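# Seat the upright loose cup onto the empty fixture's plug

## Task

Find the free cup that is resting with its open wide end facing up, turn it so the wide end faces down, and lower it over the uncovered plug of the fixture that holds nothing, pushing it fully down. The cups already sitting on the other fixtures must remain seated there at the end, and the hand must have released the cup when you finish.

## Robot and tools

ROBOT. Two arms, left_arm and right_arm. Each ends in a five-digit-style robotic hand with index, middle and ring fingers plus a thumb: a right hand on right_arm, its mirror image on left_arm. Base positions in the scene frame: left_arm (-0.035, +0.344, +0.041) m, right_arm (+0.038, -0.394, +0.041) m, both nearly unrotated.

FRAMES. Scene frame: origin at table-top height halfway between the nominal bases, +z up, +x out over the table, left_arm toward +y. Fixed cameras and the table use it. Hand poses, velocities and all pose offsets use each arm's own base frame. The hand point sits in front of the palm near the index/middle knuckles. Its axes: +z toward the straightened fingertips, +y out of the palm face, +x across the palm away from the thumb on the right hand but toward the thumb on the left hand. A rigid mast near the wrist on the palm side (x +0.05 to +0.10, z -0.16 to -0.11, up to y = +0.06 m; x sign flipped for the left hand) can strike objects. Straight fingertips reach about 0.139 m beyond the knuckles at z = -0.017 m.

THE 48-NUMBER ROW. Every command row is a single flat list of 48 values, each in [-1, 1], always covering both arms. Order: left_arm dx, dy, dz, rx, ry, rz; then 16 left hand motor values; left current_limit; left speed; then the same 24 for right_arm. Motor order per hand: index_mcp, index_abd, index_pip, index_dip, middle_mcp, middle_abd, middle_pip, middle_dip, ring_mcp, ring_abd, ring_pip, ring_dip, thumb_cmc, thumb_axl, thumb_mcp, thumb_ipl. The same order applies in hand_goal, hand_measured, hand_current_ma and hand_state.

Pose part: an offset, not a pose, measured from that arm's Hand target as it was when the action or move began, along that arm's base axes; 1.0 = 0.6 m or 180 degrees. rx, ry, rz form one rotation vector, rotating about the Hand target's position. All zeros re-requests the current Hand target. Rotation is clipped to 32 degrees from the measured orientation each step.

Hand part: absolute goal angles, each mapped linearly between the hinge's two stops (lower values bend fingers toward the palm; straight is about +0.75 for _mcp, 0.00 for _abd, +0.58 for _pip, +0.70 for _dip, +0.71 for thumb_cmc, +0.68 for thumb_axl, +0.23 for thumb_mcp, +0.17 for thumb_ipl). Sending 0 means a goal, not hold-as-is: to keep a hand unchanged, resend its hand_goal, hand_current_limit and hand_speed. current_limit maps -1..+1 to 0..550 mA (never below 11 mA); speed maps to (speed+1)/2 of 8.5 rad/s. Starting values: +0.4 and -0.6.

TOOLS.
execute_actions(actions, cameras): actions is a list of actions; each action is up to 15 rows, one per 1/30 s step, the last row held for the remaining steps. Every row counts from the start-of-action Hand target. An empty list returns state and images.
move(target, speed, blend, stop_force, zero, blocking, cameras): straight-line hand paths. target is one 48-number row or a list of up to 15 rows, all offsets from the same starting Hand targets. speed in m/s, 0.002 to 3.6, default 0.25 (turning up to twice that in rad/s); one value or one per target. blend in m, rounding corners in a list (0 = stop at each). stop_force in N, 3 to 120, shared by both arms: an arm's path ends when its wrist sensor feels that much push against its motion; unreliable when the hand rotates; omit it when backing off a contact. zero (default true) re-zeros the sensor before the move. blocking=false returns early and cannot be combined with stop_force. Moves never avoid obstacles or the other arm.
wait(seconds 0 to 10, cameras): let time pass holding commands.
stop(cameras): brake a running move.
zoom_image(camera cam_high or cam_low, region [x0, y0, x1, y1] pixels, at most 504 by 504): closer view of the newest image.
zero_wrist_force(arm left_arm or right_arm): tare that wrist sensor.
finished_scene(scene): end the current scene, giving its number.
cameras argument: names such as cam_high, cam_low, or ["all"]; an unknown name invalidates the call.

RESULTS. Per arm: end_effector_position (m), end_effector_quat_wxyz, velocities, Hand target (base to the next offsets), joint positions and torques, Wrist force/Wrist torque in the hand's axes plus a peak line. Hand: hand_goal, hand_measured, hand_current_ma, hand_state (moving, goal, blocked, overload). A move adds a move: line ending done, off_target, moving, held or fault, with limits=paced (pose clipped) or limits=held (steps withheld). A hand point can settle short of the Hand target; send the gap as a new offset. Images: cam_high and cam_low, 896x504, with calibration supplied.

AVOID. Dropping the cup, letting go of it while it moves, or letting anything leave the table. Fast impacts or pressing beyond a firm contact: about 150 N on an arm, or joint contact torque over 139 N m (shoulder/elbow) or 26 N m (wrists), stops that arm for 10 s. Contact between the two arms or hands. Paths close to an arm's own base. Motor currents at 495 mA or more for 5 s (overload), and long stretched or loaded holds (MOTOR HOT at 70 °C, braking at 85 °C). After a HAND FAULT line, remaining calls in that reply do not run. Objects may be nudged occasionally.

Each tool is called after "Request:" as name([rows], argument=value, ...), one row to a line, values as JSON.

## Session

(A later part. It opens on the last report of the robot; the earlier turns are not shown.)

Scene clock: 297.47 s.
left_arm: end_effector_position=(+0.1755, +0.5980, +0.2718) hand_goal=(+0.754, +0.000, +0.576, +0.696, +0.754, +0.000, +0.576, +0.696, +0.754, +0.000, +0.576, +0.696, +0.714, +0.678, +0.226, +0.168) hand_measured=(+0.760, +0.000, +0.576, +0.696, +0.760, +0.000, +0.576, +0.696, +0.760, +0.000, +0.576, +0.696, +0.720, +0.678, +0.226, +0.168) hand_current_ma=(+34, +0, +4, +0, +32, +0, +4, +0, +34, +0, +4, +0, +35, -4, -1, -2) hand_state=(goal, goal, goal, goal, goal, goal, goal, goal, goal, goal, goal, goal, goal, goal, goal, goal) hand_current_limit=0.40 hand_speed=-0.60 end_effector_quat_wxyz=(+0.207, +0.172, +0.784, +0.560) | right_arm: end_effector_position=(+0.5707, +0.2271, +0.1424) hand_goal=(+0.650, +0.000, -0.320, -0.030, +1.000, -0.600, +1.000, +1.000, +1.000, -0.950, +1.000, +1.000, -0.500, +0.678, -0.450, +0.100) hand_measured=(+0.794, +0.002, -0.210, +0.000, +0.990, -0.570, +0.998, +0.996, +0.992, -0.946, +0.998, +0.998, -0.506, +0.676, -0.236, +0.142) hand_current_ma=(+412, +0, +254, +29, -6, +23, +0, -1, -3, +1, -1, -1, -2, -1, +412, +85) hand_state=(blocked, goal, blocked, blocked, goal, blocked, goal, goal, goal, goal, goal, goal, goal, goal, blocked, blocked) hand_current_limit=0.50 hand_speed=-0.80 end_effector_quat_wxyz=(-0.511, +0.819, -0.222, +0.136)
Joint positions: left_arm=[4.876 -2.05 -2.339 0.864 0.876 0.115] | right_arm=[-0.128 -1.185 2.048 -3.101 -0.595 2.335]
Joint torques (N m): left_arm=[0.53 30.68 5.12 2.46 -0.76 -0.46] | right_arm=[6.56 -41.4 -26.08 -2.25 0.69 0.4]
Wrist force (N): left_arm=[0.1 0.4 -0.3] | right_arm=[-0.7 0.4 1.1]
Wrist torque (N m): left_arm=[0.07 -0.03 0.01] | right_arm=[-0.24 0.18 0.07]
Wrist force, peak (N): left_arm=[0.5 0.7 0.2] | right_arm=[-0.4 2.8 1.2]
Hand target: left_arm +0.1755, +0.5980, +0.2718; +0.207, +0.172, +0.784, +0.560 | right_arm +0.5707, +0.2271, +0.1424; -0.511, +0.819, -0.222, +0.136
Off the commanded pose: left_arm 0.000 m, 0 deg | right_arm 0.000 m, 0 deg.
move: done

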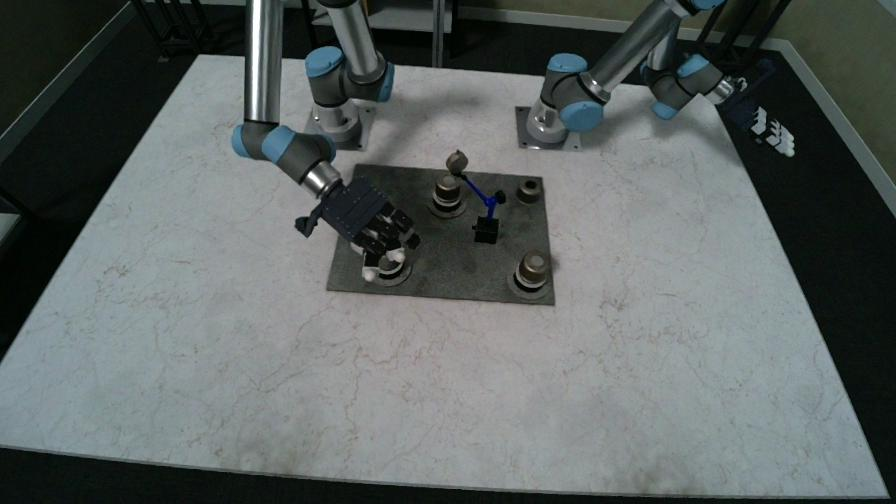

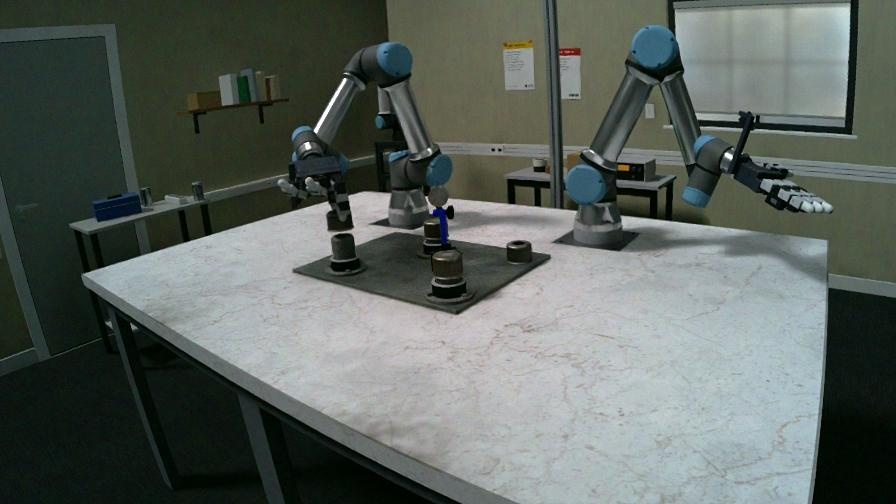

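Request:
move(target=[0,0,0,0,0,0,0.754,0,0.576,0.696,0.754,0,0.576,0.696,0.754,0,0.576,0.696,0.714,0.678,0.226,0.168,0.4,-0.6,-0.0023,0.003,-0.0323,0,0,0,0.65,0,-0.32,-0.03,1,-0.6,1,1,1,-0.95,1,1,-0.5,0.678,-0.45,0.1,0.5,-0.8], speed=0.04, stop_force=6, cameras=["cam_low","cam_high"])

Request:
zoom_image(camera="cam_low", region=[320, 205, 370, 255])

Request:
zoom_image(camera="cam_high", region=[355, 225, 425, 290])

Scene clock: 308.67 s.
left_arm: end_effector_position=(+0.1755, +0.5980, +0.2718) hand_goal=(+0.754, +0.000, +0.576, +0.696, +0.754, +0.000, +0.576, +0.696, +0.754, +0.000, +0.576, +0.696, +0.714, +0.678, +0.226, +0.168) hand_measured=(+0.760, +0.000, +0.576, +0.696, +0.760, +0.000, +0.576, +0.696, +0.760, +0.000, +0.576, +0.696, +0.720, +0.678, +0.226, +0.168) hand_current_ma=(+34, +0, +4, +0, +32, +0, +4, +0, +34, +0, +4, +0, +35, -4, -1, -2) hand_state=(goal, goal, goal, goal, goal, goal, goal, goal, goal, goal, goal, goal, goal, goal, goal, goal) hand_current_limit=0.40 hand_speed=-0.60 end_effector_quat_wxyz=(+0.207, +0.172, +0.784, +0.560) | right_arm: end_effector_position=(+0.5694, +0.2289, +0.1230) hand_goal=(+0.650, +0.000, -0.320, -0.030, +1.000, -0.600, +1.000, +1.000, +1.000, -0.950, +1.000, +1.000, -0.500, +0.678, -0.450, +0.100) hand_measured=(+0.794, +0.002, -0.210, +0.000, +0.990, -0.570, +0.998, +0.996, +0.992, -0.946, +0.998, +0.998, -0.506, +0.676, -0.236, +0.142) hand_current_ma=(+412, +0, +254, +29, -6, +23, +0, -1, -3, +1, -1, -1, -2, -1, +413, +85) hand_state=(blocked, goal, blocked, blocked, goal, blocked, goal, goal, goal, goal, goal, goal, goal, goal, blocked, blocked) hand_current_limit=0.50 hand_speed=-0.80 end_effector_quat_wxyz=(-0.511, +0.819, -0.222, +0.136)
Joint positions: left_arm=[4.876 -2.05 -2.339 0.864 0.876 0.115] | right_arm=[-0.124 -1.145 2.062 -3.158 -0.597 2.34]
Joint torques (N m): left_arm=[-0.15 30.19 5.18 2.32 -1 -0.31] | right_arm=[-5.09 -49.2 -25.69 -1.57 2.93 -1.11]
Wrist force (N): left_arm=[0.3 0.5 -0.2] | right_arm=[-0.6 0.6 0.9]
Wrist torque (N m): left_arm=[0.07 -0.04 0.02] | right_arm=[-0.20 0.17 0.00]
Wrist force, peak (N): left_arm=[0.7 0.5 -0.2] | right_arm=[-0.6 1.3 1.5]
Hand target: left_arm +0.1755, +0.5980, +0.2718; +0.207, +0.172, +0.784, +0.560 | right_arm +0.5694, +0.2289, +0.1230; -0.511, +0.819, -0.222, +0.136
Off the commanded pose: left_arm 0.000 m, 0 deg | right_arm 0.000 m, 0 deg.
move: done

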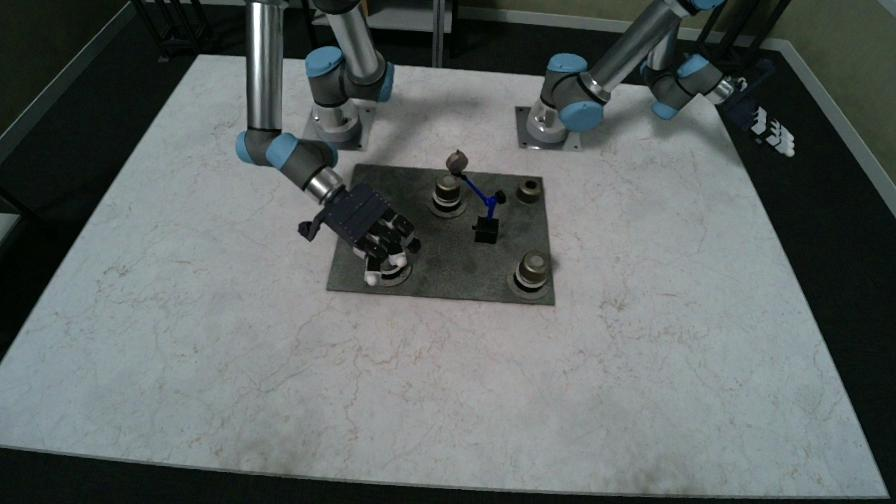

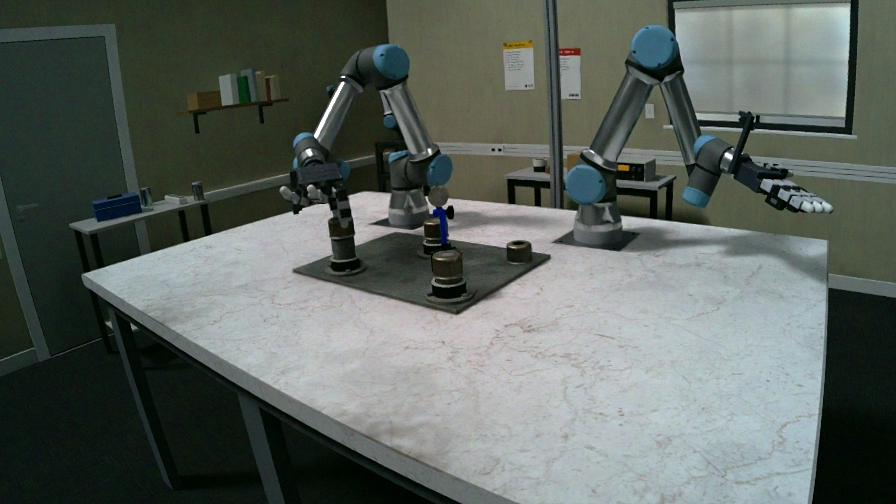

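Scaled by 10.080 from the camera's 896x504 image, which has a finer 1280x720 frame.

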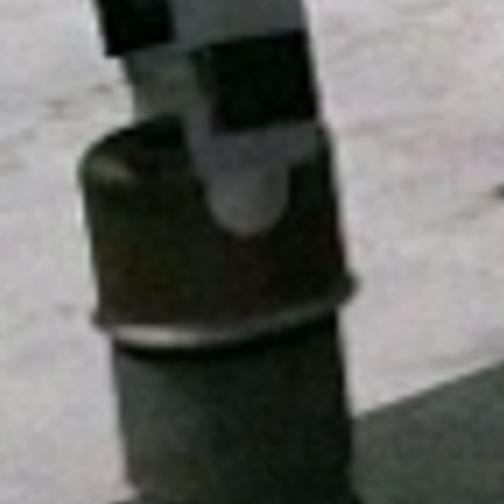

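Scaled by 7.200 from the camera's 896x504 image, which has a finer 1280x720 frame.

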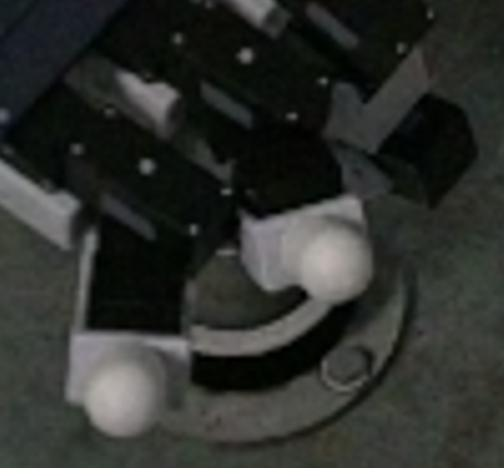

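Request:
move([
  [0,0,0,0,0,0,0.754,0,0.576,0.696,0.754,0,0.576,0.696,0.754,0,0.576,0.696,0.714,0.678,0.226,0.168,0.4,-0.6,0.0029,-0.0017,-0.005,0,0,0,0.65,0,-0.32,-0.03,1,-0.6,1,1,1,-0.95,1,1,-0.5,0.678,-0.45,0.1,0.5,-0.8],
  [0,0,0,0,0,0,0.754,0,0.576,0.696,0.754,0,0.576,0.696,0.754,0,0.576,0.696,0.714,0.678,0.226,0.168,0.4,-0.6,0.0017,0.0029,-0.0083,0,0,0,0.65,0,-0.32,-0.03,1,-0.6,1,1,1,-0.95,1,1,-0.5,0.678,-0.45,0.1,0.5,-0.8],
  [0,0,0,0,0,0,0.754,0,0.576,0.696,0.754,0,0.576,0.696,0.754,0,0.576,0.696,0.714,0.678,0.226,0.168,0.4,-0.6,-0.0029,0.0017,-0.0117,0,0,0,0.65,0,-0.32,-0.03,1,-0.6,1,1,1,-0.95,1,1,-0.5,0.678,-0.45,0.1,0.5,-0.8],
  [0,0,0,0,0,0,0.754,0,0.576,0.696,0.754,0,0.576,0.696,0.754,0,0.576,0.696,0.714,0.678,0.226,0.168,0.4,-0.6,-0.0017,-0.0029,-0.015,0,0,0,0.65,0,-0.32,-0.03,1,-0.6,1,1,1,-0.95,1,1,-0.5,0.678,-0.45,0.1,0.5,-0.8],
  [0,0,0,0,0,0,0.754,0,0.576,0.696,0.754,0,0.576,0.696,0.754,0,0.576,0.696,0.714,0.678,0.226,0.168,0.4,-0.6,0.0029,-0.0017,-0.0183,0,0,0,0.65,0,-0.32,-0.03,1,-0.6,1,1,1,-0.95,1,1,-0.5,0.678,-0.45,0.1,0.5,-0.8],
  [0,0,0,0,0,0,0.754,0,0.576,0.696,0.754,0,0.576,0.696,0.754,0,0.576,0.696,0.714,0.678,0.226,0.168,0.4,-0.6,0.0017,0.0029,-0.0217,0,0,0,0.65,0,-0.32,-0.03,1,-0.6,1,1,1,-0.95,1,1,-0.5,0.678,-0.45,0.1,0.5,-0.8],
  [0,0,0,0,0,0,0.754,0,0.576,0.696,0.754,0,0.576,0.696,0.754,0,0.576,0.696,0.714,0.678,0.226,0.168,0.4,-0.6,-0.0029,0.0017,-0.025,0,0,0,0.65,0,-0.32,-0.03,1,-0.6,1,1,1,-0.95,1,1,-0.5,0.678,-0.45,0.1,0.5,-0.8],
  [0,0,0,0,0,0,0.754,0,0.576,0.696,0.754,0,0.576,0.696,0.754,0,0.576,0.696,0.714,0.678,0.226,0.168,0.4,-0.6,-0.0017,-0.0029,-0.0283,0,0,0,0.65,0,-0.32,-0.03,1,-0.6,1,1,1,-0.95,1,1,-0.5,0.678,-0.45,0.1,0.5,-0.8],
  [0,0,0,0,0,0,0.754,0,0.576,0.696,0.754,0,0.576,0.696,0.754,0,0.576,0.696,0.714,0.678,0.226,0.168,0.4,-0.6,0.0029,-0.0017,-0.035,0,0,0,0.65,0,-0.32,-0.03,1,-0.6,1,1,1,-0.95,1,1,-0.5,0.678,-0.45,0.1,0.5,-0.8],
  [0,0,0,0,0,0,0.754,0,0.576,0.696,0.754,0,0.576,0.696,0.754,0,0.576,0.696,0.714,0.678,0.226,0.168,0.4,-0.6,0.0017,0.0029,-0.0417,0,0,0,0.65,0,-0.32,-0.03,1,-0.6,1,1,1,-0.95,1,1,-0.5,0.678,-0.45,0.1,0.5,-0.8],
  [0,0,0,0,0,0,0.754,0,0.576,0.696,0.754,0,0.576,0.696,0.754,0,0.576,0.696,0.714,0.678,0.226,0.168,0.4,-0.6,-0.0029,0.0017,-0.0483,0,0,0,0.65,0,-0.32,-0.03,1,-0.6,1,1,1,-0.95,1,1,-0.5,0.678,-0.45,0.1,0.5,-0.8],
  [0,0,0,0,0,0,0.754,0,0.576,0.696,0.754,0,0.576,0.696,0.754,0,0.576,0.696,0.714,0.678,0.226,0.168,0.4,-0.6,-0.0017,-0.0029,-0.055,0,0,0,0.65,0,-0.32,-0.03,1,-0.6,1,1,1,-0.95,1,1,-0.5,0.678,-0.45,0.1,0.5,-0.8],
  [0,0,0,0,0,0,0.754,0,0.576,0.696,0.754,0,0.576,0.696,0.754,0,0.576,0.696,0.714,0.678,0.226,0.168,0.4,-0.6,0.0029,-0.0017,-0.0617,0,0,0,0.65,0,-0.32,-0.03,1,-0.6,1,1,1,-0.95,1,1,-0.5,0.678,-0.45,0.1,0.5,-0.8],
  [0,0,0,0,0,0,0.754,0,0.576,0.696,0.754,0,0.576,0.696,0.754,0,0.576,0.696,0.714,0.678,0.226,0.168,0.4,-0.6,0.0017,0.0029,-0.0683,0,0,0,0.65,0,-0.32,-0.03,1,-0.6,1,1,1,-0.95,1,1,-0.5,0.678,-0.45,0.1,0.5,-0.8],
  [0,0,0,0,0,0,0.754,0,0.576,0.696,0.754,0,0.576,0.696,0.754,0,0.576,0.696,0.714,0.678,0.226,0.168,0.4,-0.6,0,0,-0.1,0,0,0,0.65,0,-0.32,-0.03,1,-0.6,1,1,1,-0.95,1,1,-0.5,0.678,-0.45,0.1,0.5,-0.8],
], speed=0.02, stop_force=8, cameras=["cam_low","cam_high"])

Request:
zoom_image(camera="cam_low", region=[315, 205, 375, 275])

Scene clock: 331.27 s.
left_arm: end_effector_position=(+0.1755, +0.5980, +0.2718) hand_goal=(+0.754, +0.000, +0.576, +0.696, +0.754, +0.000, +0.576, +0.696, +0.754, +0.000, +0.576, +0.696, +0.714, +0.678, +0.226, +0.168) hand_measured=(+0.760, +0.000, +0.576, +0.696, +0.760, +0.000, +0.576, +0.696, +0.760, +0.000, +0.576, +0.696, +0.720, +0.678, +0.226, +0.168) hand_current_ma=(+34, +0, +4, +0, +32, +0, +4, +0, +34, +0, +4, +0, +35, -4, -1, -2) hand_state=(goal, goal, goal, goal, goal, goal, goal, goal, goal, goal, goal, goal, goal, goal, goal, goal) hand_current_limit=0.40 hand_speed=-0.60 end_effector_quat_wxyz=(+0.207, +0.172, +0.784, +0.560) | right_arm: end_effector_position=(+0.5708, +0.2278, +0.1024) hand_goal=(+0.650, +0.000, -0.320, -0.030, +1.000, -0.600, +1.000, +1.000, +1.000, -0.950, +1.000, +1.000, -0.500, +0.678, -0.450, +0.100) hand_measured=(+0.770, +0.004, -0.210, +0.010, +0.990, -0.570, +0.998, +0.996, +0.992, -0.946, +0.998, +0.998, -0.506, +0.676, -0.236, +0.162) hand_current_ma=(+325, +1, +254, +50, -6, +23, +0, -1, -3, +1, -1, -1, -3, -1, +412, +165) hand_state=(blocked, goal, blocked, blocked, goal, blocked, goal, goal, goal, goal, goal, goal, goal, goal, blocked, blocked) hand_current_limit=0.50 hand_speed=-0.80 end_effector_quat_wxyz=(-0.511, +0.819, -0.222, +0.136)
Joint positions: left_arm=[4.876 -2.05 -2.339 0.864 0.876 0.115] | right_arm=[-0.126 -1.099 2.068 -3.208 -0.596 2.337]
Joint torques (N m): left_arm=[0.02 31.49 5.87 2.54 -0.94 -0.47] | right_arm=[-6.08 -49.35 -7.17 -4.54 3.81 -0.96]
Wrist force (N): left_arm=[0.7 0.3 0.3] | right_arm=[-0.8 3.5 0.0]
Wrist torque (N m): left_arm=[0.01 -0.07 0.05] | right_arm=[-0.31 0.12 -0.03]
Wrist force, peak (N): left_arm=[0.7 0.3 0.3] | right_arm=[-2.1 -6.0 -10.7]
Hand target: left_arm +0.1755, +0.5980, +0.2718; +0.207, +0.172, +0.784, +0.560 | right_arm +0.5708, +0.2278, +0.1025; -0.511, +0.819, -0.222, +0.136 (not the last commanded pose)
Off the commanded pose: left_arm 0.000 m, 0 deg | right_arm 0.039 m, 0 deg.
move: contact (right_arm); path passed 8 of 15 targets

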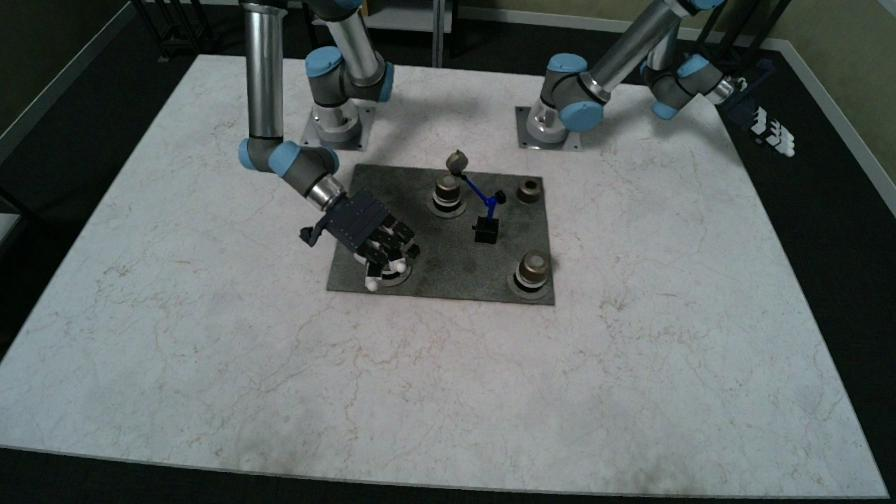

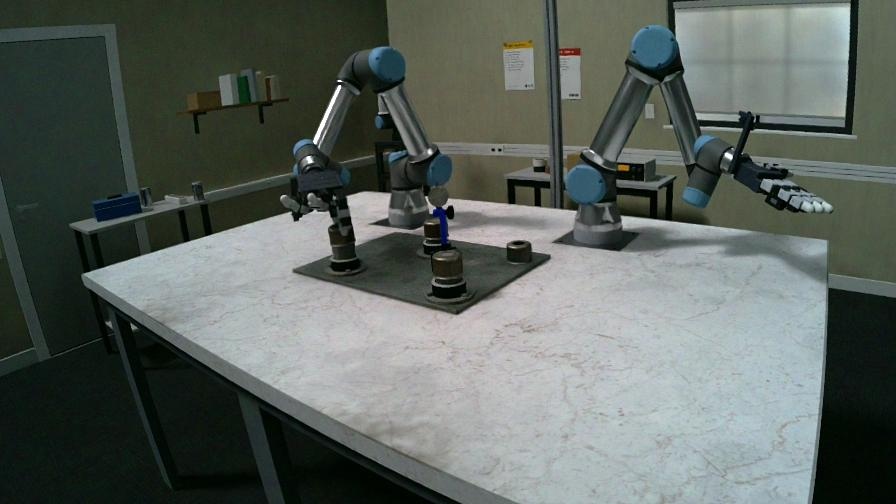

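Scaled by 7.200 from the camera's 896x504 image, which has a finer 1280x720 frame.

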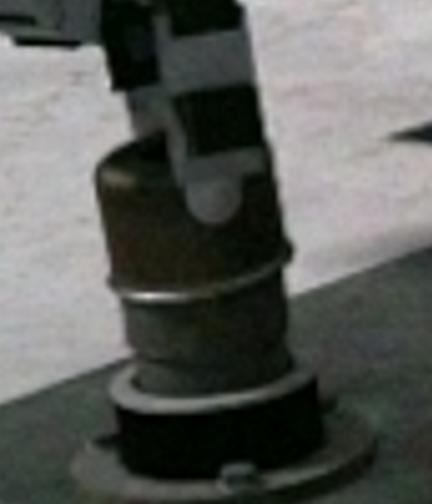

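Request:
move([
  [0,0,0,0,0,0,0.754,0,0.576,0.696,0.754,0,0.576,0.696,0.754,0,0.576,0.696,0.714,0.678,0.226,0.168,0.4,-0.6,-0.0048,-0.0025,0.0017,0,0,0,0.65,0,-0.32,-0.03,1,-0.6,1,1,1,-0.95,1,1,-0.5,0.678,-0.45,0.1,0.5,-0.8],
  [0,0,0,0,0,0,0.754,0,0.576,0.696,0.754,0,0.576,0.696,0.754,0,0.576,0.696,0.714,0.678,0.226,0.168,0.4,-0.6,-0.0019,-0.0042,-0.002,0,0,0,0.65,0,-0.32,-0.03,1,-0.6,1,1,1,-0.95,1,1,-0.5,0.678,-0.45,0.1,0.5,-0.8],
  [0,0,0,0,0,0,0.754,0,0.576,0.696,0.754,0,0.576,0.696,0.754,0,0.576,0.696,0.714,0.678,0.226,0.168,0.4,-0.6,-0.0031,0.0004,-0.0053,0,0,0,0.65,0,-0.32,-0.03,1,-0.6,1,1,1,-0.95,1,1,-0.5,0.678,-0.45,0.1,0.5,-0.8],
  [0,0,0,0,0,0,0.754,0,0.576,0.696,0.754,0,0.576,0.696,0.754,0,0.576,0.696,0.714,0.678,0.226,0.168,0.4,-0.6,-0.0077,-0.0008,-0.0087,0,0,0,0.65,0,-0.32,-0.03,1,-0.6,1,1,1,-0.95,1,1,-0.5,0.678,-0.45,0.1,0.5,-0.8],
  [0,0,0,0,0,0,0.754,0,0.576,0.696,0.754,0,0.576,0.696,0.754,0,0.576,0.696,0.714,0.678,0.226,0.168,0.4,-0.6,-0.0065,-0.0054,-0.012,0,0,0,0.65,0,-0.32,-0.03,1,-0.6,1,1,1,-0.95,1,1,-0.5,0.678,-0.45,0.1,0.5,-0.8],
  [0,0,0,0,0,0,0.754,0,0.576,0.696,0.754,0,0.576,0.696,0.754,0,0.576,0.696,0.714,0.678,0.226,0.168,0.4,-0.6,-0.0019,-0.0042,-0.0153,0,0,0,0.65,0,-0.32,-0.03,1,-0.6,1,1,1,-0.95,1,1,-0.5,0.678,-0.45,0.1,0.5,-0.8],
  [0,0,0,0,0,0,0.754,0,0.576,0.696,0.754,0,0.576,0.696,0.754,0,0.576,0.696,0.714,0.678,0.226,0.168,0.4,-0.6,-0.0031,0.0004,-0.0187,0,0,0,0.65,0,-0.32,-0.03,1,-0.6,1,1,1,-0.95,1,1,-0.5,0.678,-0.45,0.1,0.5,-0.8],
  [0,0,0,0,0,0,0.754,0,0.576,0.696,0.754,0,0.576,0.696,0.754,0,0.576,0.696,0.714,0.678,0.226,0.168,0.4,-0.6,-0.0077,-0.0008,-0.022,0,0,0,0.65,0,-0.32,-0.03,1,-0.6,1,1,1,-0.95,1,1,-0.5,0.678,-0.45,0.1,0.5,-0.8],
  [0,0,0,0,0,0,0.754,0,0.576,0.696,0.754,0,0.576,0.696,0.754,0,0.576,0.696,0.714,0.678,0.226,0.168,0.4,-0.6,-0.0065,-0.0054,-0.0253,0,0,0,0.65,0,-0.32,-0.03,1,-0.6,1,1,1,-0.95,1,1,-0.5,0.678,-0.45,0.1,0.5,-0.8],
  [0,0,0,0,0,0,0.754,0,0.576,0.696,0.754,0,0.576,0.696,0.754,0,0.576,0.696,0.714,0.678,0.226,0.168,0.4,-0.6,-0.0019,-0.0042,-0.03,0,0,0,0.65,0,-0.32,-0.03,1,-0.6,1,1,1,-0.95,1,1,-0.5,0.678,-0.45,0.1,0.5,-0.8],
  [0,0,0,0,0,0,0.754,0,0.576,0.696,0.754,0,0.576,0.696,0.754,0,0.576,0.696,0.714,0.678,0.226,0.168,0.4,-0.6,-0.0031,0.0004,-0.035,0,0,0,0.65,0,-0.32,-0.03,1,-0.6,1,1,1,-0.95,1,1,-0.5,0.678,-0.45,0.1,0.5,-0.8],
  [0,0,0,0,0,0,0.754,0,0.576,0.696,0.754,0,0.576,0.696,0.754,0,0.576,0.696,0.714,0.678,0.226,0.168,0.4,-0.6,-0.0077,-0.0008,-0.04,0,0,0,0.65,0,-0.32,-0.03,1,-0.6,1,1,1,-0.95,1,1,-0.5,0.678,-0.45,0.1,0.5,-0.8],
  [0,0,0,0,0,0,0.754,0,0.576,0.696,0.754,0,0.576,0.696,0.754,0,0.576,0.696,0.714,0.678,0.226,0.168,0.4,-0.6,-0.0065,-0.0054,-0.045,0,0,0,0.65,0,-0.32,-0.03,1,-0.6,1,1,1,-0.95,1,1,-0.5,0.678,-0.45,0.1,0.5,-0.8],
  [0,0,0,0,0,0,0.754,0,0.576,0.696,0.754,0,0.576,0.696,0.754,0,0.576,0.696,0.714,0.678,0.226,0.168,0.4,-0.6,-0.0048,-0.0025,-0.06,0,0,0,0.65,0,-0.32,-0.03,1,-0.6,1,1,1,-0.95,1,1,-0.5,0.678,-0.45,0.1,0.5,-0.8],
], speed=0.02, stop_force=8, cameras=["cam_low","cam_high"])

Request:
zoom_image(camera="cam_low", region=[315, 205, 375, 275])

Scene clock: 355.23 s.
left_arm: end_effector_position=(+0.1755, +0.5980, +0.2718) hand_goal=(+0.754, +0.000, +0.576, +0.696, +0.754, +0.000, +0.576, +0.696, +0.754, +0.000, +0.576, +0.696, +0.714, +0.678, +0.226, +0.168) hand_measured=(+0.760, +0.000, +0.576, +0.696, +0.760, +0.000, +0.576, +0.696, +0.760, +0.000, +0.576, +0.696, +0.720, +0.678, +0.226, +0.168) hand_current_ma=(+34, +0, +4, +0, +32, +0, +4, +0, +34, +0, +4, +0, +35, -4, -1, -2) hand_state=(goal, goal, goal, goal, goal, goal, goal, goal, goal, goal, goal, goal, goal, goal, goal, goal) hand_current_limit=0.40 hand_speed=-0.60 end_effector_quat_wxyz=(+0.207, +0.172, +0.784, +0.560) | right_arm: end_effector_position=(+0.5667, +0.2275, +0.0975) hand_goal=(+0.650, +0.000, -0.320, -0.030, +1.000, -0.600, +1.000, +1.000, +1.000, -0.950, +1.000, +1.000, -0.500, +0.678, -0.450, +0.100) hand_measured=(+0.774, -0.004, -0.210, +0.012, +0.990, -0.570, +0.998, +0.996, +0.992, -0.946, +0.998, +0.998, -0.512, +0.672, -0.238, +0.162) hand_current_ma=(+343, -1, +254, +52, -6, +23, +0, -1, -3, +1, -1, -1, -6, -2, +413, +165) hand_state=(blocked, goal, blocked, blocked, goal, blocked, goal, goal, goal, goal, goal, goal, goal, goal, blocked, blocked) hand_current_limit=0.50 hand_speed=-0.80 end_effector_quat_wxyz=(-0.511, +0.819, -0.222, +0.136)
Joint positions: left_arm=[4.876 -2.05 -2.339 0.864 0.876 0.115] | right_arm=[-0.128 -1.095 2.082 -3.224 -0.595 2.335]
Joint torques (N m): left_arm=[1.09 31.65 5.75 2.52 -0.91 -0.5] | right_arm=[4.67 -30.66 -14.44 -1.27 -0.23 -0.98]
Wrist force (N): left_arm=[0.4 0.3 0.0] | right_arm=[-0.3 0.8 1.6]
Wrist torque (N m): left_arm=[0.04 -0.05 0.02] | right_arm=[-0.20 0.17 0.05]
Wrist force, peak (N): left_arm=[0.3 0.8 0.1] | right_arm=[-3.0 -7.0 0.2]
Hand target: left_arm +0.1755, +0.5980, +0.2718; +0.207, +0.172, +0.784, +0.560 | right_arm +0.5667, +0.2275, +0.0975; -0.511, +0.819, -0.222, +0.136 (not the last commanded pose)
Off the commanded pose: left_arm 0.000 m, 0 deg | right_arm 0.031 m, 0 deg.
move: contact (right_arm); path passed 3 of 14 targets

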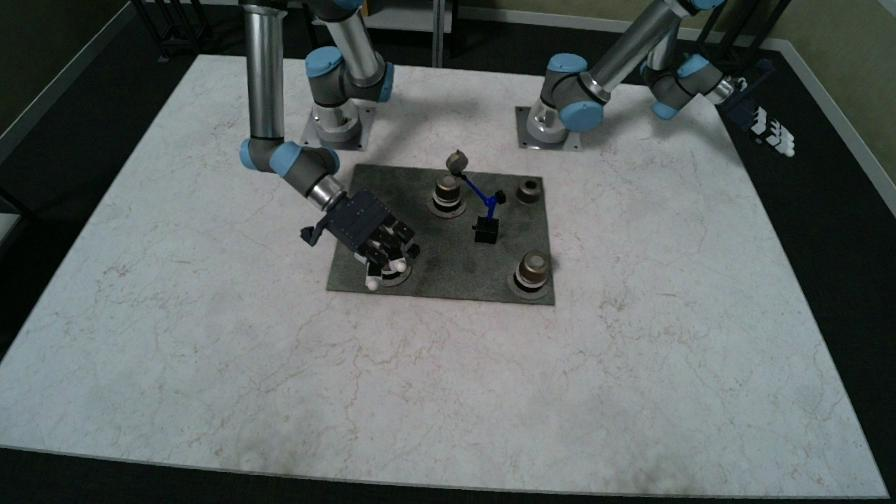

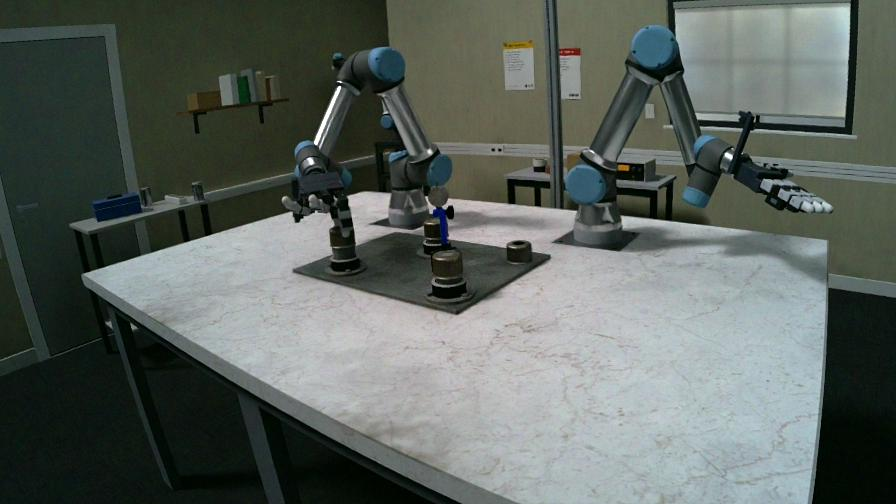

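Scaled by 7.200 from the camera's 896x504 image, which has a finer 1280x720 frame.

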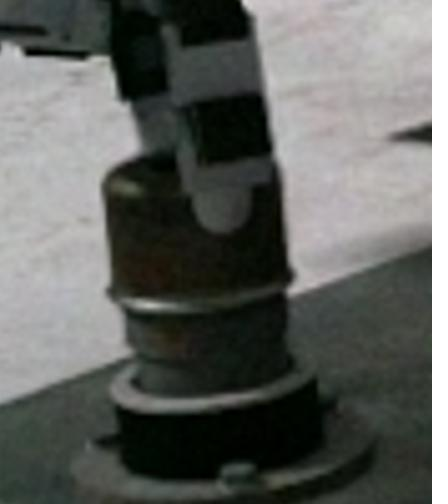

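Request:
move([
  [0,0,0,0,0,0,0.754,0,0.576,0.696,0.754,0,0.576,0.696,0.754,0,0.576,0.696,0.714,0.678,0.226,0.168,0.4,-0.6,0.0022,0,0.002,0,0,0,0.65,0,-0.32,-0.03,1,-0.6,1,1,1,-0.95,1,1,-0.5,0.678,-0.45,0.1,0.5,-0.8],
  [0,0,0,0,0,0,0.754,0,0.576,0.696,0.754,0,0.576,0.696,0.754,0,0.576,0.696,0.714,0.678,0.226,0.168,0.4,-0.6,0.0051,-0.0017,-0.0005,0,0,0,0.65,0,-0.32,-0.03,1,-0.6,1,1,1,-0.95,1,1,-0.5,0.678,-0.45,0.1,0.5,-0.8],
  [0,0,0,0,0,0,0.754,0,0.576,0.696,0.754,0,0.576,0.696,0.754,0,0.576,0.696,0.714,0.678,0.226,0.168,0.4,-0.6,0.0039,0.0029,-0.003,0,0,0,0.65,0,-0.32,-0.03,1,-0.6,1,1,1,-0.95,1,1,-0.5,0.678,-0.45,0.1,0.5,-0.8],
  [0,0,0,0,0,0,0.754,0,0.576,0.696,0.754,0,0.576,0.696,0.754,0,0.576,0.696,0.714,0.678,0.226,0.168,0.4,-0.6,-0.0007,0.0017,-0.0055,0,0,0,0.65,0,-0.32,-0.03,1,-0.6,1,1,1,-0.95,1,1,-0.5,0.678,-0.45,0.1,0.5,-0.8],
  [0,0,0,0,0,0,0.754,0,0.576,0.696,0.754,0,0.576,0.696,0.754,0,0.576,0.696,0.714,0.678,0.226,0.168,0.4,-0.6,0.0005,-0.0029,-0.008,0,0,0,0.65,0,-0.32,-0.03,1,-0.6,1,1,1,-0.95,1,1,-0.5,0.678,-0.45,0.1,0.5,-0.8],
  [0,0,0,0,0,0,0.754,0,0.576,0.696,0.754,0,0.576,0.696,0.754,0,0.576,0.696,0.714,0.678,0.226,0.168,0.4,-0.6,0.0051,-0.0017,-0.0105,0,0,0,0.65,0,-0.32,-0.03,1,-0.6,1,1,1,-0.95,1,1,-0.5,0.678,-0.45,0.1,0.5,-0.8],
  [0,0,0,0,0,0,0.754,0,0.576,0.696,0.754,0,0.576,0.696,0.754,0,0.576,0.696,0.714,0.678,0.226,0.168,0.4,-0.6,0.0039,0.0029,-0.013,0,0,0,0.65,0,-0.32,-0.03,1,-0.6,1,1,1,-0.95,1,1,-0.5,0.678,-0.45,0.1,0.5,-0.8],
  [0,0,0,0,0,0,0.754,0,0.576,0.696,0.754,0,0.576,0.696,0.754,0,0.576,0.696,0.714,0.678,0.226,0.168,0.4,-0.6,-0.0007,0.0017,-0.0155,0,0,0,0.65,0,-0.32,-0.03,1,-0.6,1,1,1,-0.95,1,1,-0.5,0.678,-0.45,0.1,0.5,-0.8],
  [0,0,0,0,0,0,0.754,0,0.576,0.696,0.754,0,0.576,0.696,0.754,0,0.576,0.696,0.714,0.678,0.226,0.168,0.4,-0.6,0.0005,-0.0029,-0.018,0,0,0,0.65,0,-0.32,-0.03,1,-0.6,1,1,1,-0.95,1,1,-0.5,0.678,-0.45,0.1,0.5,-0.8],
  [0,0,0,0,0,0,0.754,0,0.576,0.696,0.754,0,0.576,0.696,0.754,0,0.576,0.696,0.714,0.678,0.226,0.168,0.4,-0.6,0.0051,-0.0017,-0.021,0,0,0,0.65,0,-0.32,-0.03,1,-0.6,1,1,1,-0.95,1,1,-0.5,0.678,-0.45,0.1,0.5,-0.8],
  [0,0,0,0,0,0,0.754,0,0.576,0.696,0.754,0,0.576,0.696,0.754,0,0.576,0.696,0.714,0.678,0.226,0.168,0.4,-0.6,0.0039,0.0029,-0.025,0,0,0,0.65,0,-0.32,-0.03,1,-0.6,1,1,1,-0.95,1,1,-0.5,0.678,-0.45,0.1,0.5,-0.8],
  [0,0,0,0,0,0,0.754,0,0.576,0.696,0.754,0,0.576,0.696,0.754,0,0.576,0.696,0.714,0.678,0.226,0.168,0.4,-0.6,-0.0007,0.0017,-0.029,0,0,0,0.65,0,-0.32,-0.03,1,-0.6,1,1,1,-0.95,1,1,-0.5,0.678,-0.45,0.1,0.5,-0.8],
  [0,0,0,0,0,0,0.754,0,0.576,0.696,0.754,0,0.576,0.696,0.754,0,0.576,0.696,0.714,0.678,0.226,0.168,0.4,-0.6,0.0005,-0.0029,-0.033,0,0,0,0.65,0,-0.32,-0.03,1,-0.6,1,1,1,-0.95,1,1,-0.5,0.678,-0.45,0.1,0.5,-0.8],
  [0,0,0,0,0,0,0.754,0,0.576,0.696,0.754,0,0.576,0.696,0.754,0,0.576,0.696,0.714,0.678,0.226,0.168,0.4,-0.6,0.0022,0,-0.05,0,0,0,0.65,0,-0.32,-0.03,1,-0.6,1,1,1,-0.95,1,1,-0.5,0.678,-0.45,0.1,0.5,-0.8],
], speed=0.02, stop_force=9, cameras=["cam_low","cam_high"])

Request:
zoom_image(camera="cam_low", region=[315, 205, 375, 275])

Scene clock: 387.67 s.
left_arm: end_effector_position=(+0.1755, +0.5980, +0.2718) hand_goal=(+0.754, +0.000, +0.576, +0.696, +0.754, +0.000, +0.576, +0.696, +0.754, +0.000, +0.576, +0.696, +0.714, +0.678, +0.226, +0.168) hand_measured=(+0.760, +0.000, +0.576, +0.696, +0.760, +0.000, +0.576, +0.696, +0.760, +0.000, +0.576, +0.696, +0.720, +0.678, +0.226, +0.168) hand_current_ma=(+34, +0, +4, +0, +32, +0, +4, +0, +34, +0, +4, +0, +35, -4, -1, -2) hand_state=(goal, goal, goal, goal, goal, goal, goal, goal, goal, goal, goal, goal, goal, goal, goal, goal) hand_current_limit=0.40 hand_speed=-0.60 end_effector_quat_wxyz=(+0.207, +0.172, +0.784, +0.560) | right_arm: end_effector_position=(+0.5695, +0.2283, +0.0834) hand_goal=(+0.650, +0.000, -0.320, -0.030, +1.000, -0.600, +1.000, +1.000, +1.000, -0.950, +1.000, +1.000, -0.500, +0.678, -0.450, +0.100) hand_measured=(+0.762, +0.000, -0.222, -0.004, +0.990, -0.570, +0.998, +0.996, +0.992, -0.946, +0.998, +0.998, -0.500, +0.678, -0.242, +0.170) hand_current_ma=(+287, +0, +211, +23, -6, +23, +0, -1, -3, +1, -1, -1, +0, +0, +412, +196) hand_state=(blocked, goal, blocked, blocked, goal, blocked, goal, goal, goal, goal, goal, goal, goal, goal, blocked, blocked) hand_current_limit=0.50 hand_speed=-0.80 end_effector_quat_wxyz=(-0.511, +0.819, -0.222, +0.136)
Joint positions: left_arm=[4.876 -2.05 -2.339 0.864 0.876 0.115] | right_arm=[-0.125 -1.058 2.077 -3.26 -0.597 2.338]
Joint torques (N m): left_arm=[0.24 32.17 5.26 2.51 -0.68 -0.49] | right_arm=[-2.85 -49.07 -22.07 -5.03 2.84 0.95]
Wrist force (N): left_arm=[0.1 0.3 -0.1] | right_arm=[-1.3 -1.8 -4.2]
Wrist torque (N m): left_arm=[0.04 -0.01 0.01] | right_arm=[-0.37 -0.02 0.19]
Wrist force, peak (N): left_arm=[0.8 0.1 -0.2] | right_arm=[1.0 -10.4 -12.7]
Hand target: left_arm +0.1755, +0.5980, +0.2718; +0.207, +0.172, +0.784, +0.560 | right_arm +0.5695, +0.2283, +0.0834; -0.511, +0.819, -0.222, +0.136 (not the last commanded pose)
Off the commanded pose: left_arm 0.000 m, 0 deg | right_arm 0.016 m, 0 deg.
move: contact (right_arm); path passed 10 of 14 targets

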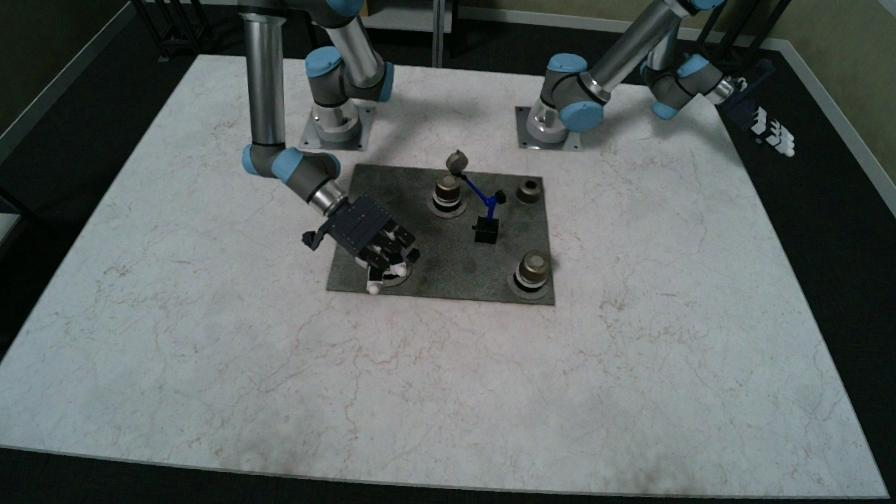

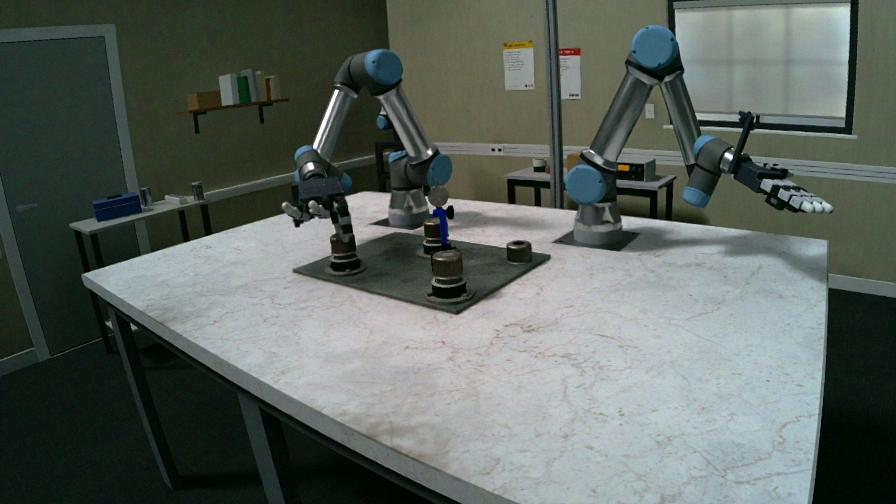

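Scaled by 7.200 from the camera's 896x504 image, which has a finer 1280x720 frame.

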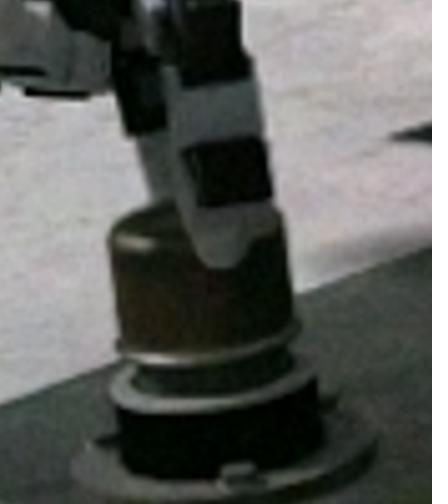

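Request:
zoom_image(camera="cam_low", region=[325, 230, 370, 275])

Request:
zoom_image(camera="cam_low", region=[415, 240, 485, 310])

Scaled by 11.200 from the camera's 896x504 image, which has a finer 1280x720 frame.

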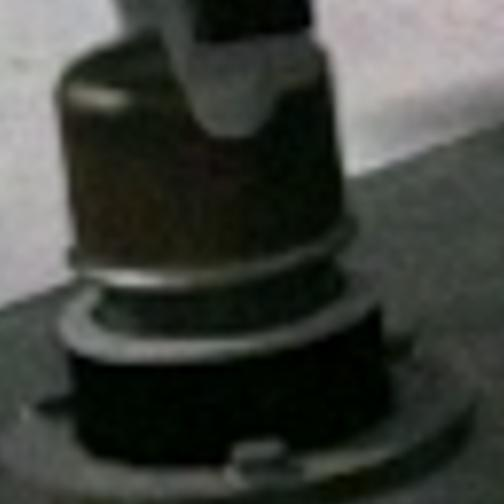

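Scaled by 7.200 from the camera's 896x504 image, which has a finer 1280x720 frame.

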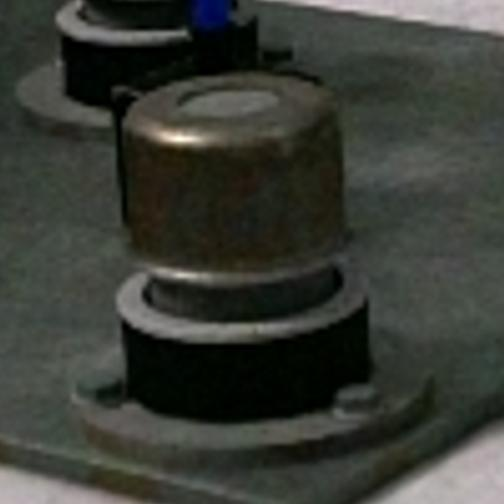

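Request:
move([
  [0,0,0,0,0,0,0.754,0,0.576,0.696,0.754,0,0.576,0.696,0.754,0,0.576,0.696,0.714,0.678,0.226,0.168,0.4,-0.6,-0.0025,-0.002,0.001,0,0,0,0.65,0,-0.32,-0.03,1,-0.6,1,1,1,-0.95,1,1,-0.5,0.678,-0.45,0.1,0.5,-0.8],
  [0,0,0,0,0,0,0.754,0,0.576,0.696,0.754,0,0.576,0.696,0.754,0,0.576,0.696,0.714,0.678,0.226,0.168,0.4,-0.6,0.0004,-0.0037,0,0,0,0,0.65,0,-0.32,-0.03,1,-0.6,1,1,1,-0.95,1,1,-0.5,0.678,-0.45,0.1,0.5,-0.8],
  [0,0,0,0,0,0,0.754,0,0.576,0.696,0.754,0,0.576,0.696,0.754,0,0.576,0.696,0.714,0.678,0.226,0.168,0.4,-0.6,-0.0008,0.0009,-0.0015,0,0,0,0.65,0,-0.32,-0.03,1,-0.6,1,1,1,-0.95,1,1,-0.5,0.678,-0.45,0.1,0.5,-0.8],
  [0,0,0,0,0,0,0.754,0,0.576,0.696,0.754,0,0.576,0.696,0.754,0,0.576,0.696,0.714,0.678,0.226,0.168,0.4,-0.6,-0.0054,-0.0003,-0.003,0,0,0,0.65,0,-0.32,-0.03,1,-0.6,1,1,1,-0.95,1,1,-0.5,0.678,-0.45,0.1,0.5,-0.8],
  [0,0,0,0,0,0,0.754,0,0.576,0.696,0.754,0,0.576,0.696,0.754,0,0.576,0.696,0.714,0.678,0.226,0.168,0.4,-0.6,-0.0042,-0.0049,-0.0045,0,0,0,0.65,0,-0.32,-0.03,1,-0.6,1,1,1,-0.95,1,1,-0.5,0.678,-0.45,0.1,0.5,-0.8],
  [0,0,0,0,0,0,0.754,0,0.576,0.696,0.754,0,0.576,0.696,0.754,0,0.576,0.696,0.714,0.678,0.226,0.168,0.4,-0.6,0.0004,-0.0037,-0.006,0,0,0,0.65,0,-0.32,-0.03,1,-0.6,1,1,1,-0.95,1,1,-0.5,0.678,-0.45,0.1,0.5,-0.8],
  [0,0,0,0,0,0,0.754,0,0.576,0.696,0.754,0,0.576,0.696,0.754,0,0.576,0.696,0.714,0.678,0.226,0.168,0.4,-0.6,-0.0008,0.0009,-0.0075,0,0,0,0.65,0,-0.32,-0.03,1,-0.6,1,1,1,-0.95,1,1,-0.5,0.678,-0.45,0.1,0.5,-0.8],
  [0,0,0,0,0,0,0.754,0,0.576,0.696,0.754,0,0.576,0.696,0.754,0,0.576,0.696,0.714,0.678,0.226,0.168,0.4,-0.6,-0.0054,-0.0003,-0.009,0,0,0,0.65,0,-0.32,-0.03,1,-0.6,1,1,1,-0.95,1,1,-0.5,0.678,-0.45,0.1,0.5,-0.8],
  [0,0,0,0,0,0,0.754,0,0.576,0.696,0.754,0,0.576,0.696,0.754,0,0.576,0.696,0.714,0.678,0.226,0.168,0.4,-0.6,-0.0042,-0.0049,-0.0105,0,0,0,0.65,0,-0.32,-0.03,1,-0.6,1,1,1,-0.95,1,1,-0.5,0.678,-0.45,0.1,0.5,-0.8],
  [0,0,0,0,0,0,0.754,0,0.576,0.696,0.754,0,0.576,0.696,0.754,0,0.576,0.696,0.714,0.678,0.226,0.168,0.4,-0.6,-0.0025,-0.002,-0.015,0,0,0,0.65,0,-0.32,-0.03,1,-0.6,1,1,1,-0.95,1,1,-0.5,0.678,-0.45,0.1,0.5,-0.8],
], speed=0.02, stop_force=9, cameras=["cam_low","cam_high"])

Request:
zoom_image(camera="cam_low", region=[325, 230, 370, 275])

Scene clock: 415.30 s.
left_arm: end_effector_position=(+0.1755, +0.5980, +0.2718) hand_goal=(+0.754, +0.000, +0.576, +0.696, +0.754, +0.000, +0.576, +0.696, +0.754, +0.000, +0.576, +0.696, +0.714, +0.678, +0.226, +0.168) hand_measured=(+0.760, +0.000, +0.576, +0.696, +0.760, +0.000, +0.576, +0.696, +0.760, +0.000, +0.576, +0.696, +0.720, +0.678, +0.226, +0.168) hand_current_ma=(+34, +0, +4, +0, +32, +0, +4, +0, +34, +0, +4, +0, +35, -4, -1, -2) hand_state=(goal, goal, goal, goal, goal, goal, goal, goal, goal, goal, goal, goal, goal, goal, goal, goal) hand_current_limit=0.40 hand_speed=-0.60 end_effector_quat_wxyz=(+0.207, +0.172, +0.784, +0.560) | right_arm: end_effector_position=(+0.5692, +0.2285, +0.0826) hand_goal=(+0.650, +0.000, -0.320, -0.030, +1.000, -0.600, +1.000, +1.000, +1.000, -0.950, +1.000, +1.000, -0.500, +0.678, -0.450, +0.100) hand_measured=(+0.762, -0.002, -0.218, -0.010, +0.990, -0.570, +0.998, +0.996, +0.992, -0.946, +0.998, +0.998, -0.500, +0.678, -0.242, +0.170) hand_current_ma=(+291, +0, +222, +16, -6, +23, +0, -1, -3, +1, -1, -1, +0, +0, +412, +196) hand_state=(blocked, goal, blocked, blocked, goal, blocked, goal, goal, goal, goal, goal, goal, goal, goal, blocked, blocked) hand_current_limit=0.50 hand_speed=-0.80 end_effector_quat_wxyz=(-0.511, +0.819, -0.222, +0.136)
Joint positions: left_arm=[4.876 -2.05 -2.339 0.864 0.876 0.115] | right_arm=[-0.125 -1.057 2.078 -3.263 -0.597 2.339]
Joint torques (N m): left_arm=[0.51 31.9 5.67 2.3 -0.8 -0.52] | right_arm=[-5.73 -39.69 -15.9 -3.96 2.78 -1.88]
Wrist force (N): left_arm=[0.1 0.1 0.0] | right_arm=[-0.9 -6.4 -8.9]
Wrist torque (N m): left_arm=[0.01 -0.02 0.01] | right_arm=[-0.48 -0.11 0.18]
Wrist force, peak (N): left_arm=[0.6 0.3 0.3] | right_arm=[2.7 -11.3 -13.3]
Hand target: left_arm +0.1755, +0.5980, +0.2718; +0.207, +0.172, +0.784, +0.560 | right_arm +0.5692, +0.2285, +0.0827; -0.511, +0.819, -0.222, +0.136 (not the last commanded pose)
Off the commanded pose: left_arm 0.000 m, 0 deg | right_arm 0.008 m, 0 deg.
move: contact (right_arm); path passed 2 of 10 targets

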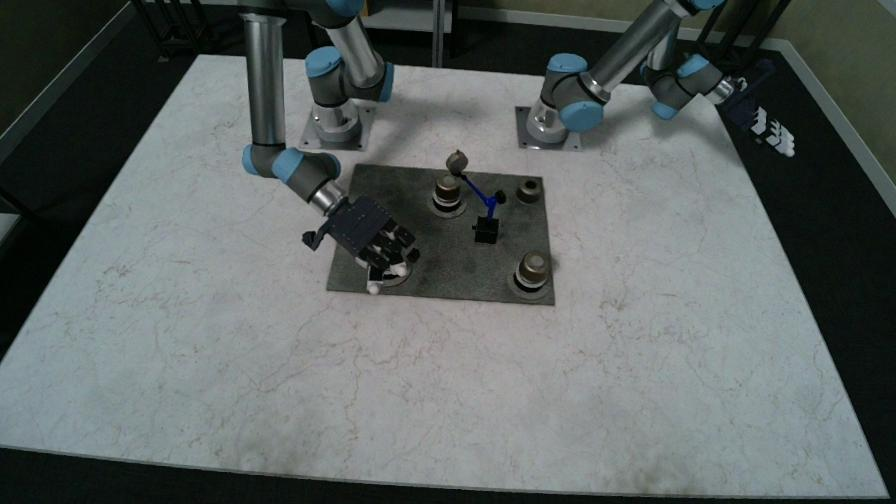

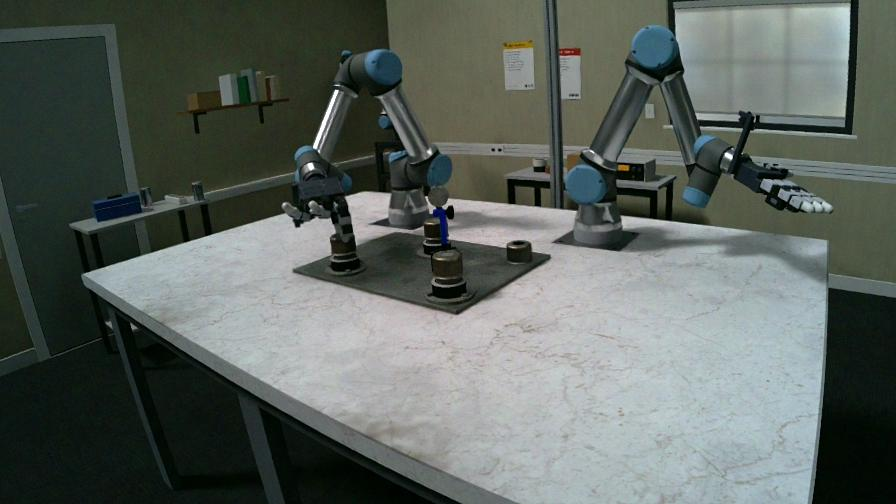

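Scaled by 11.200 from the camera's 896x504 image, which has a finer 1280x720 frame.

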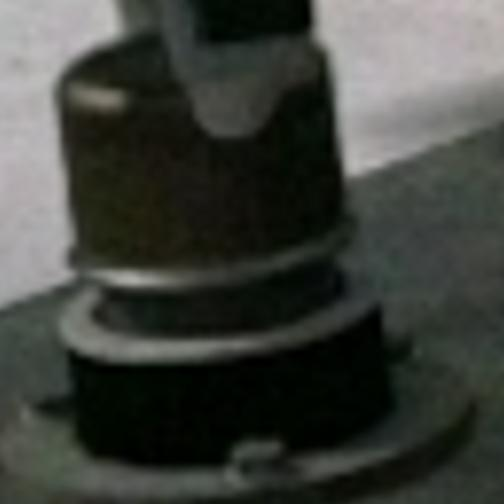

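Request:
move([
  [0,0,0,0,0,0,0.754,0,0.576,0.696,0.754,0,0.576,0.696,0.754,0,0.576,0.696,0.714,0.678,0.226,0.168,0.4,-0.6,-0.001,-0.0015,0.0015,0,0,0,0.65,0,-0.32,-0.03,1,-0.6,1,1,1,-0.95,1,1,-0.5,0.678,-0.45,0.1,0.5,-0.8],
  [0,0,0,0,0,0,0.754,0,0.576,0.696,0.754,0,0.576,0.696,0.754,0,0.576,0.696,0.714,0.678,0.226,0.168,0.4,-0.6,-0.001,-0.0015,0.0015,0,0,0,0.92,0,-0.1,0.03,1,-0.6,1,1,1,-0.95,1,1,-0.5,0.678,-0.1,0.15,0.2,-0.8],
], speed=0.02, cameras=["cam_low","cam_high"])

Request:
zoom_image(camera="cam_low", region=[325, 225, 370, 275])

Request:
zoom_image(camera="cam_high", region=[355, 225, 425, 290])

Scene clock: 424.27 s.
left_arm: end_effector_position=(+0.1755, +0.5980, +0.2718) hand_goal=(+0.754, +0.000, +0.576, +0.696, +0.754, +0.000, +0.576, +0.696, +0.754, +0.000, +0.576, +0.696, +0.714, +0.678, +0.226, +0.168) hand_measured=(+0.760, +0.000, +0.576, +0.696, +0.760, +0.000, +0.576, +0.696, +0.760, +0.000, +0.576, +0.696, +0.720, +0.678, +0.226, +0.168) hand_current_ma=(+34, +0, +4, +0, +32, +0, +4, +0, +34, +0, +4, +0, +35, -4, -1, -2) hand_state=(goal, goal, goal, goal, goal, goal, goal, goal, goal, goal, goal, goal, goal, goal, goal, goal) hand_current_limit=0.40 hand_speed=-0.60 end_effector_quat_wxyz=(+0.207, +0.172, +0.784, +0.560) | right_arm: end_effector_position=(+0.5685, +0.2276, +0.0836) hand_goal=(+0.920, +0.000, -0.100, +0.030, +1.000, -0.600, +1.000, +1.000, +1.000, -0.950, +1.000, +1.000, -0.500, +0.678, -0.100, +0.150) hand_measured=(+0.900, -0.002, -0.106, +0.028, +0.990, -0.570, +0.998, +0.996, +0.992, -0.946, +0.998, +0.998, -0.502, +0.678, -0.102, +0.152) hand_current_ma=(-17, +0, -2, +0, -6, +23, +0, -1, -3, +1, -1, -1, -1, +0, +0, +1) hand_state=(blocked, goal, goal, goal, goal, blocked, goal, goal, goal, goal, goal, goal, goal, goal, goal, goal) hand_current_limit=0.20 hand_speed=-0.80 end_effector_quat_wxyz=(-0.511, +0.819, -0.222, +0.136)
Joint positions: left_arm=[4.876 -2.05 -2.339 0.864 0.876 0.115] | right_arm=[-0.127 -1.061 2.081 -3.26 -0.596 2.336]
Joint torques (N m): left_arm=[0.3 31.32 4.51 2.39 -1.02 -0.73] | right_arm=[3.58 -33.8 -18.36 -4.47 1.42 0.72]
Wrist force (N): left_arm=[0.3 0.2 0.0] | right_arm=[-0.7 -1.7 0.1]
Wrist torque (N m): left_arm=[0.02 -0.04 0.02] | right_arm=[-0.23 0.14 0.17]
Wrist force, peak (N): left_arm=[0.2 0.8 0.0] | right_arm=[-0.7 -7.2 -9.4]
Hand target: left_arm +0.1755, +0.5980, +0.2718; +0.207, +0.172, +0.784, +0.560 | right_arm +0.5686, +0.2276, +0.0836; -0.511, +0.819, -0.222, +0.136
Off the commanded pose: left_arm 0.000 m, 0 deg | right_arm 0.000 m, 0 deg.
move: done

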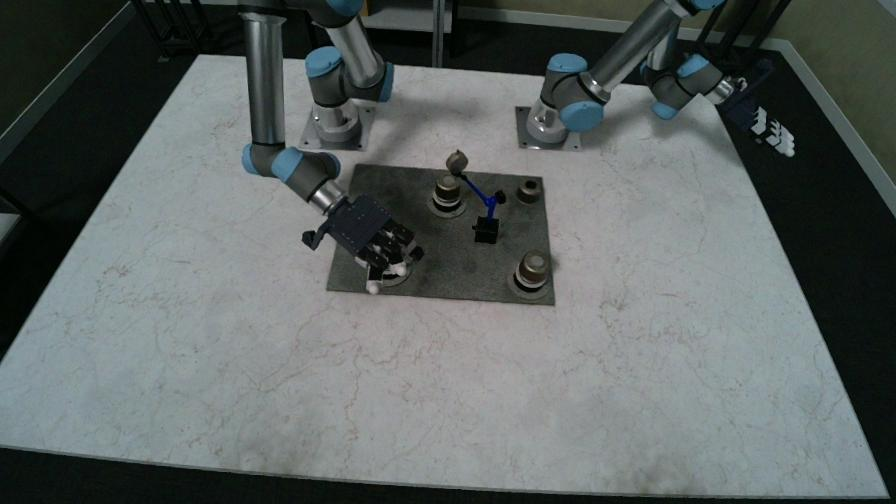

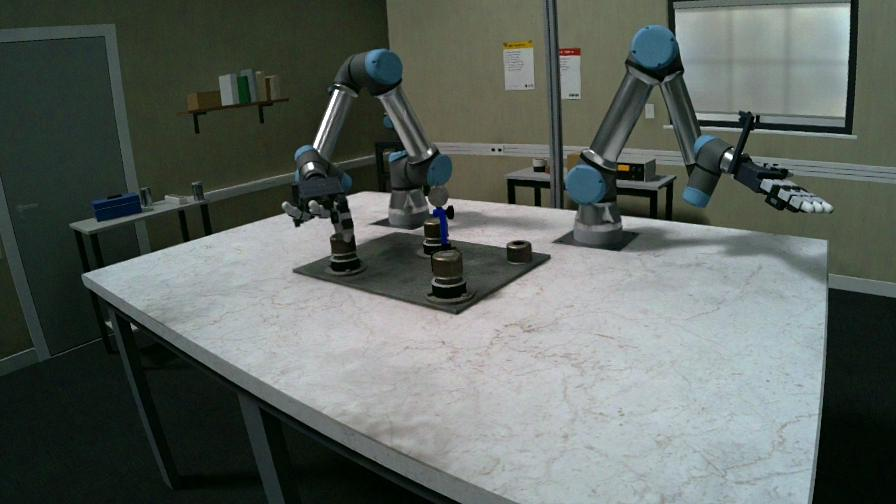

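Scaled by 10.080 from the camera's 896x504 image, which has a finer 1280x720 frame.

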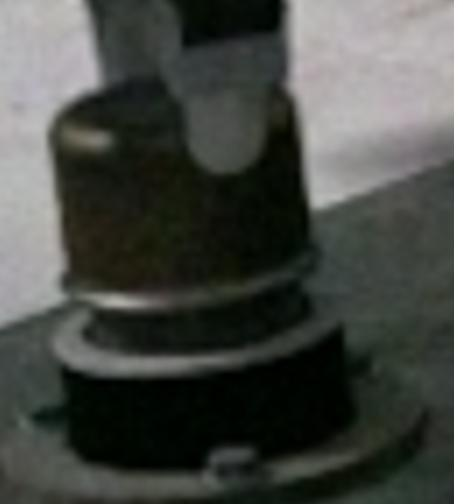

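Scaled by 7.200 from the camera's 896x504 image, which has a finer 1280x720 frame.

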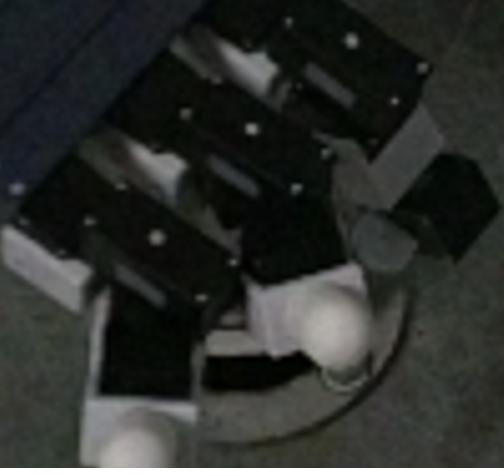

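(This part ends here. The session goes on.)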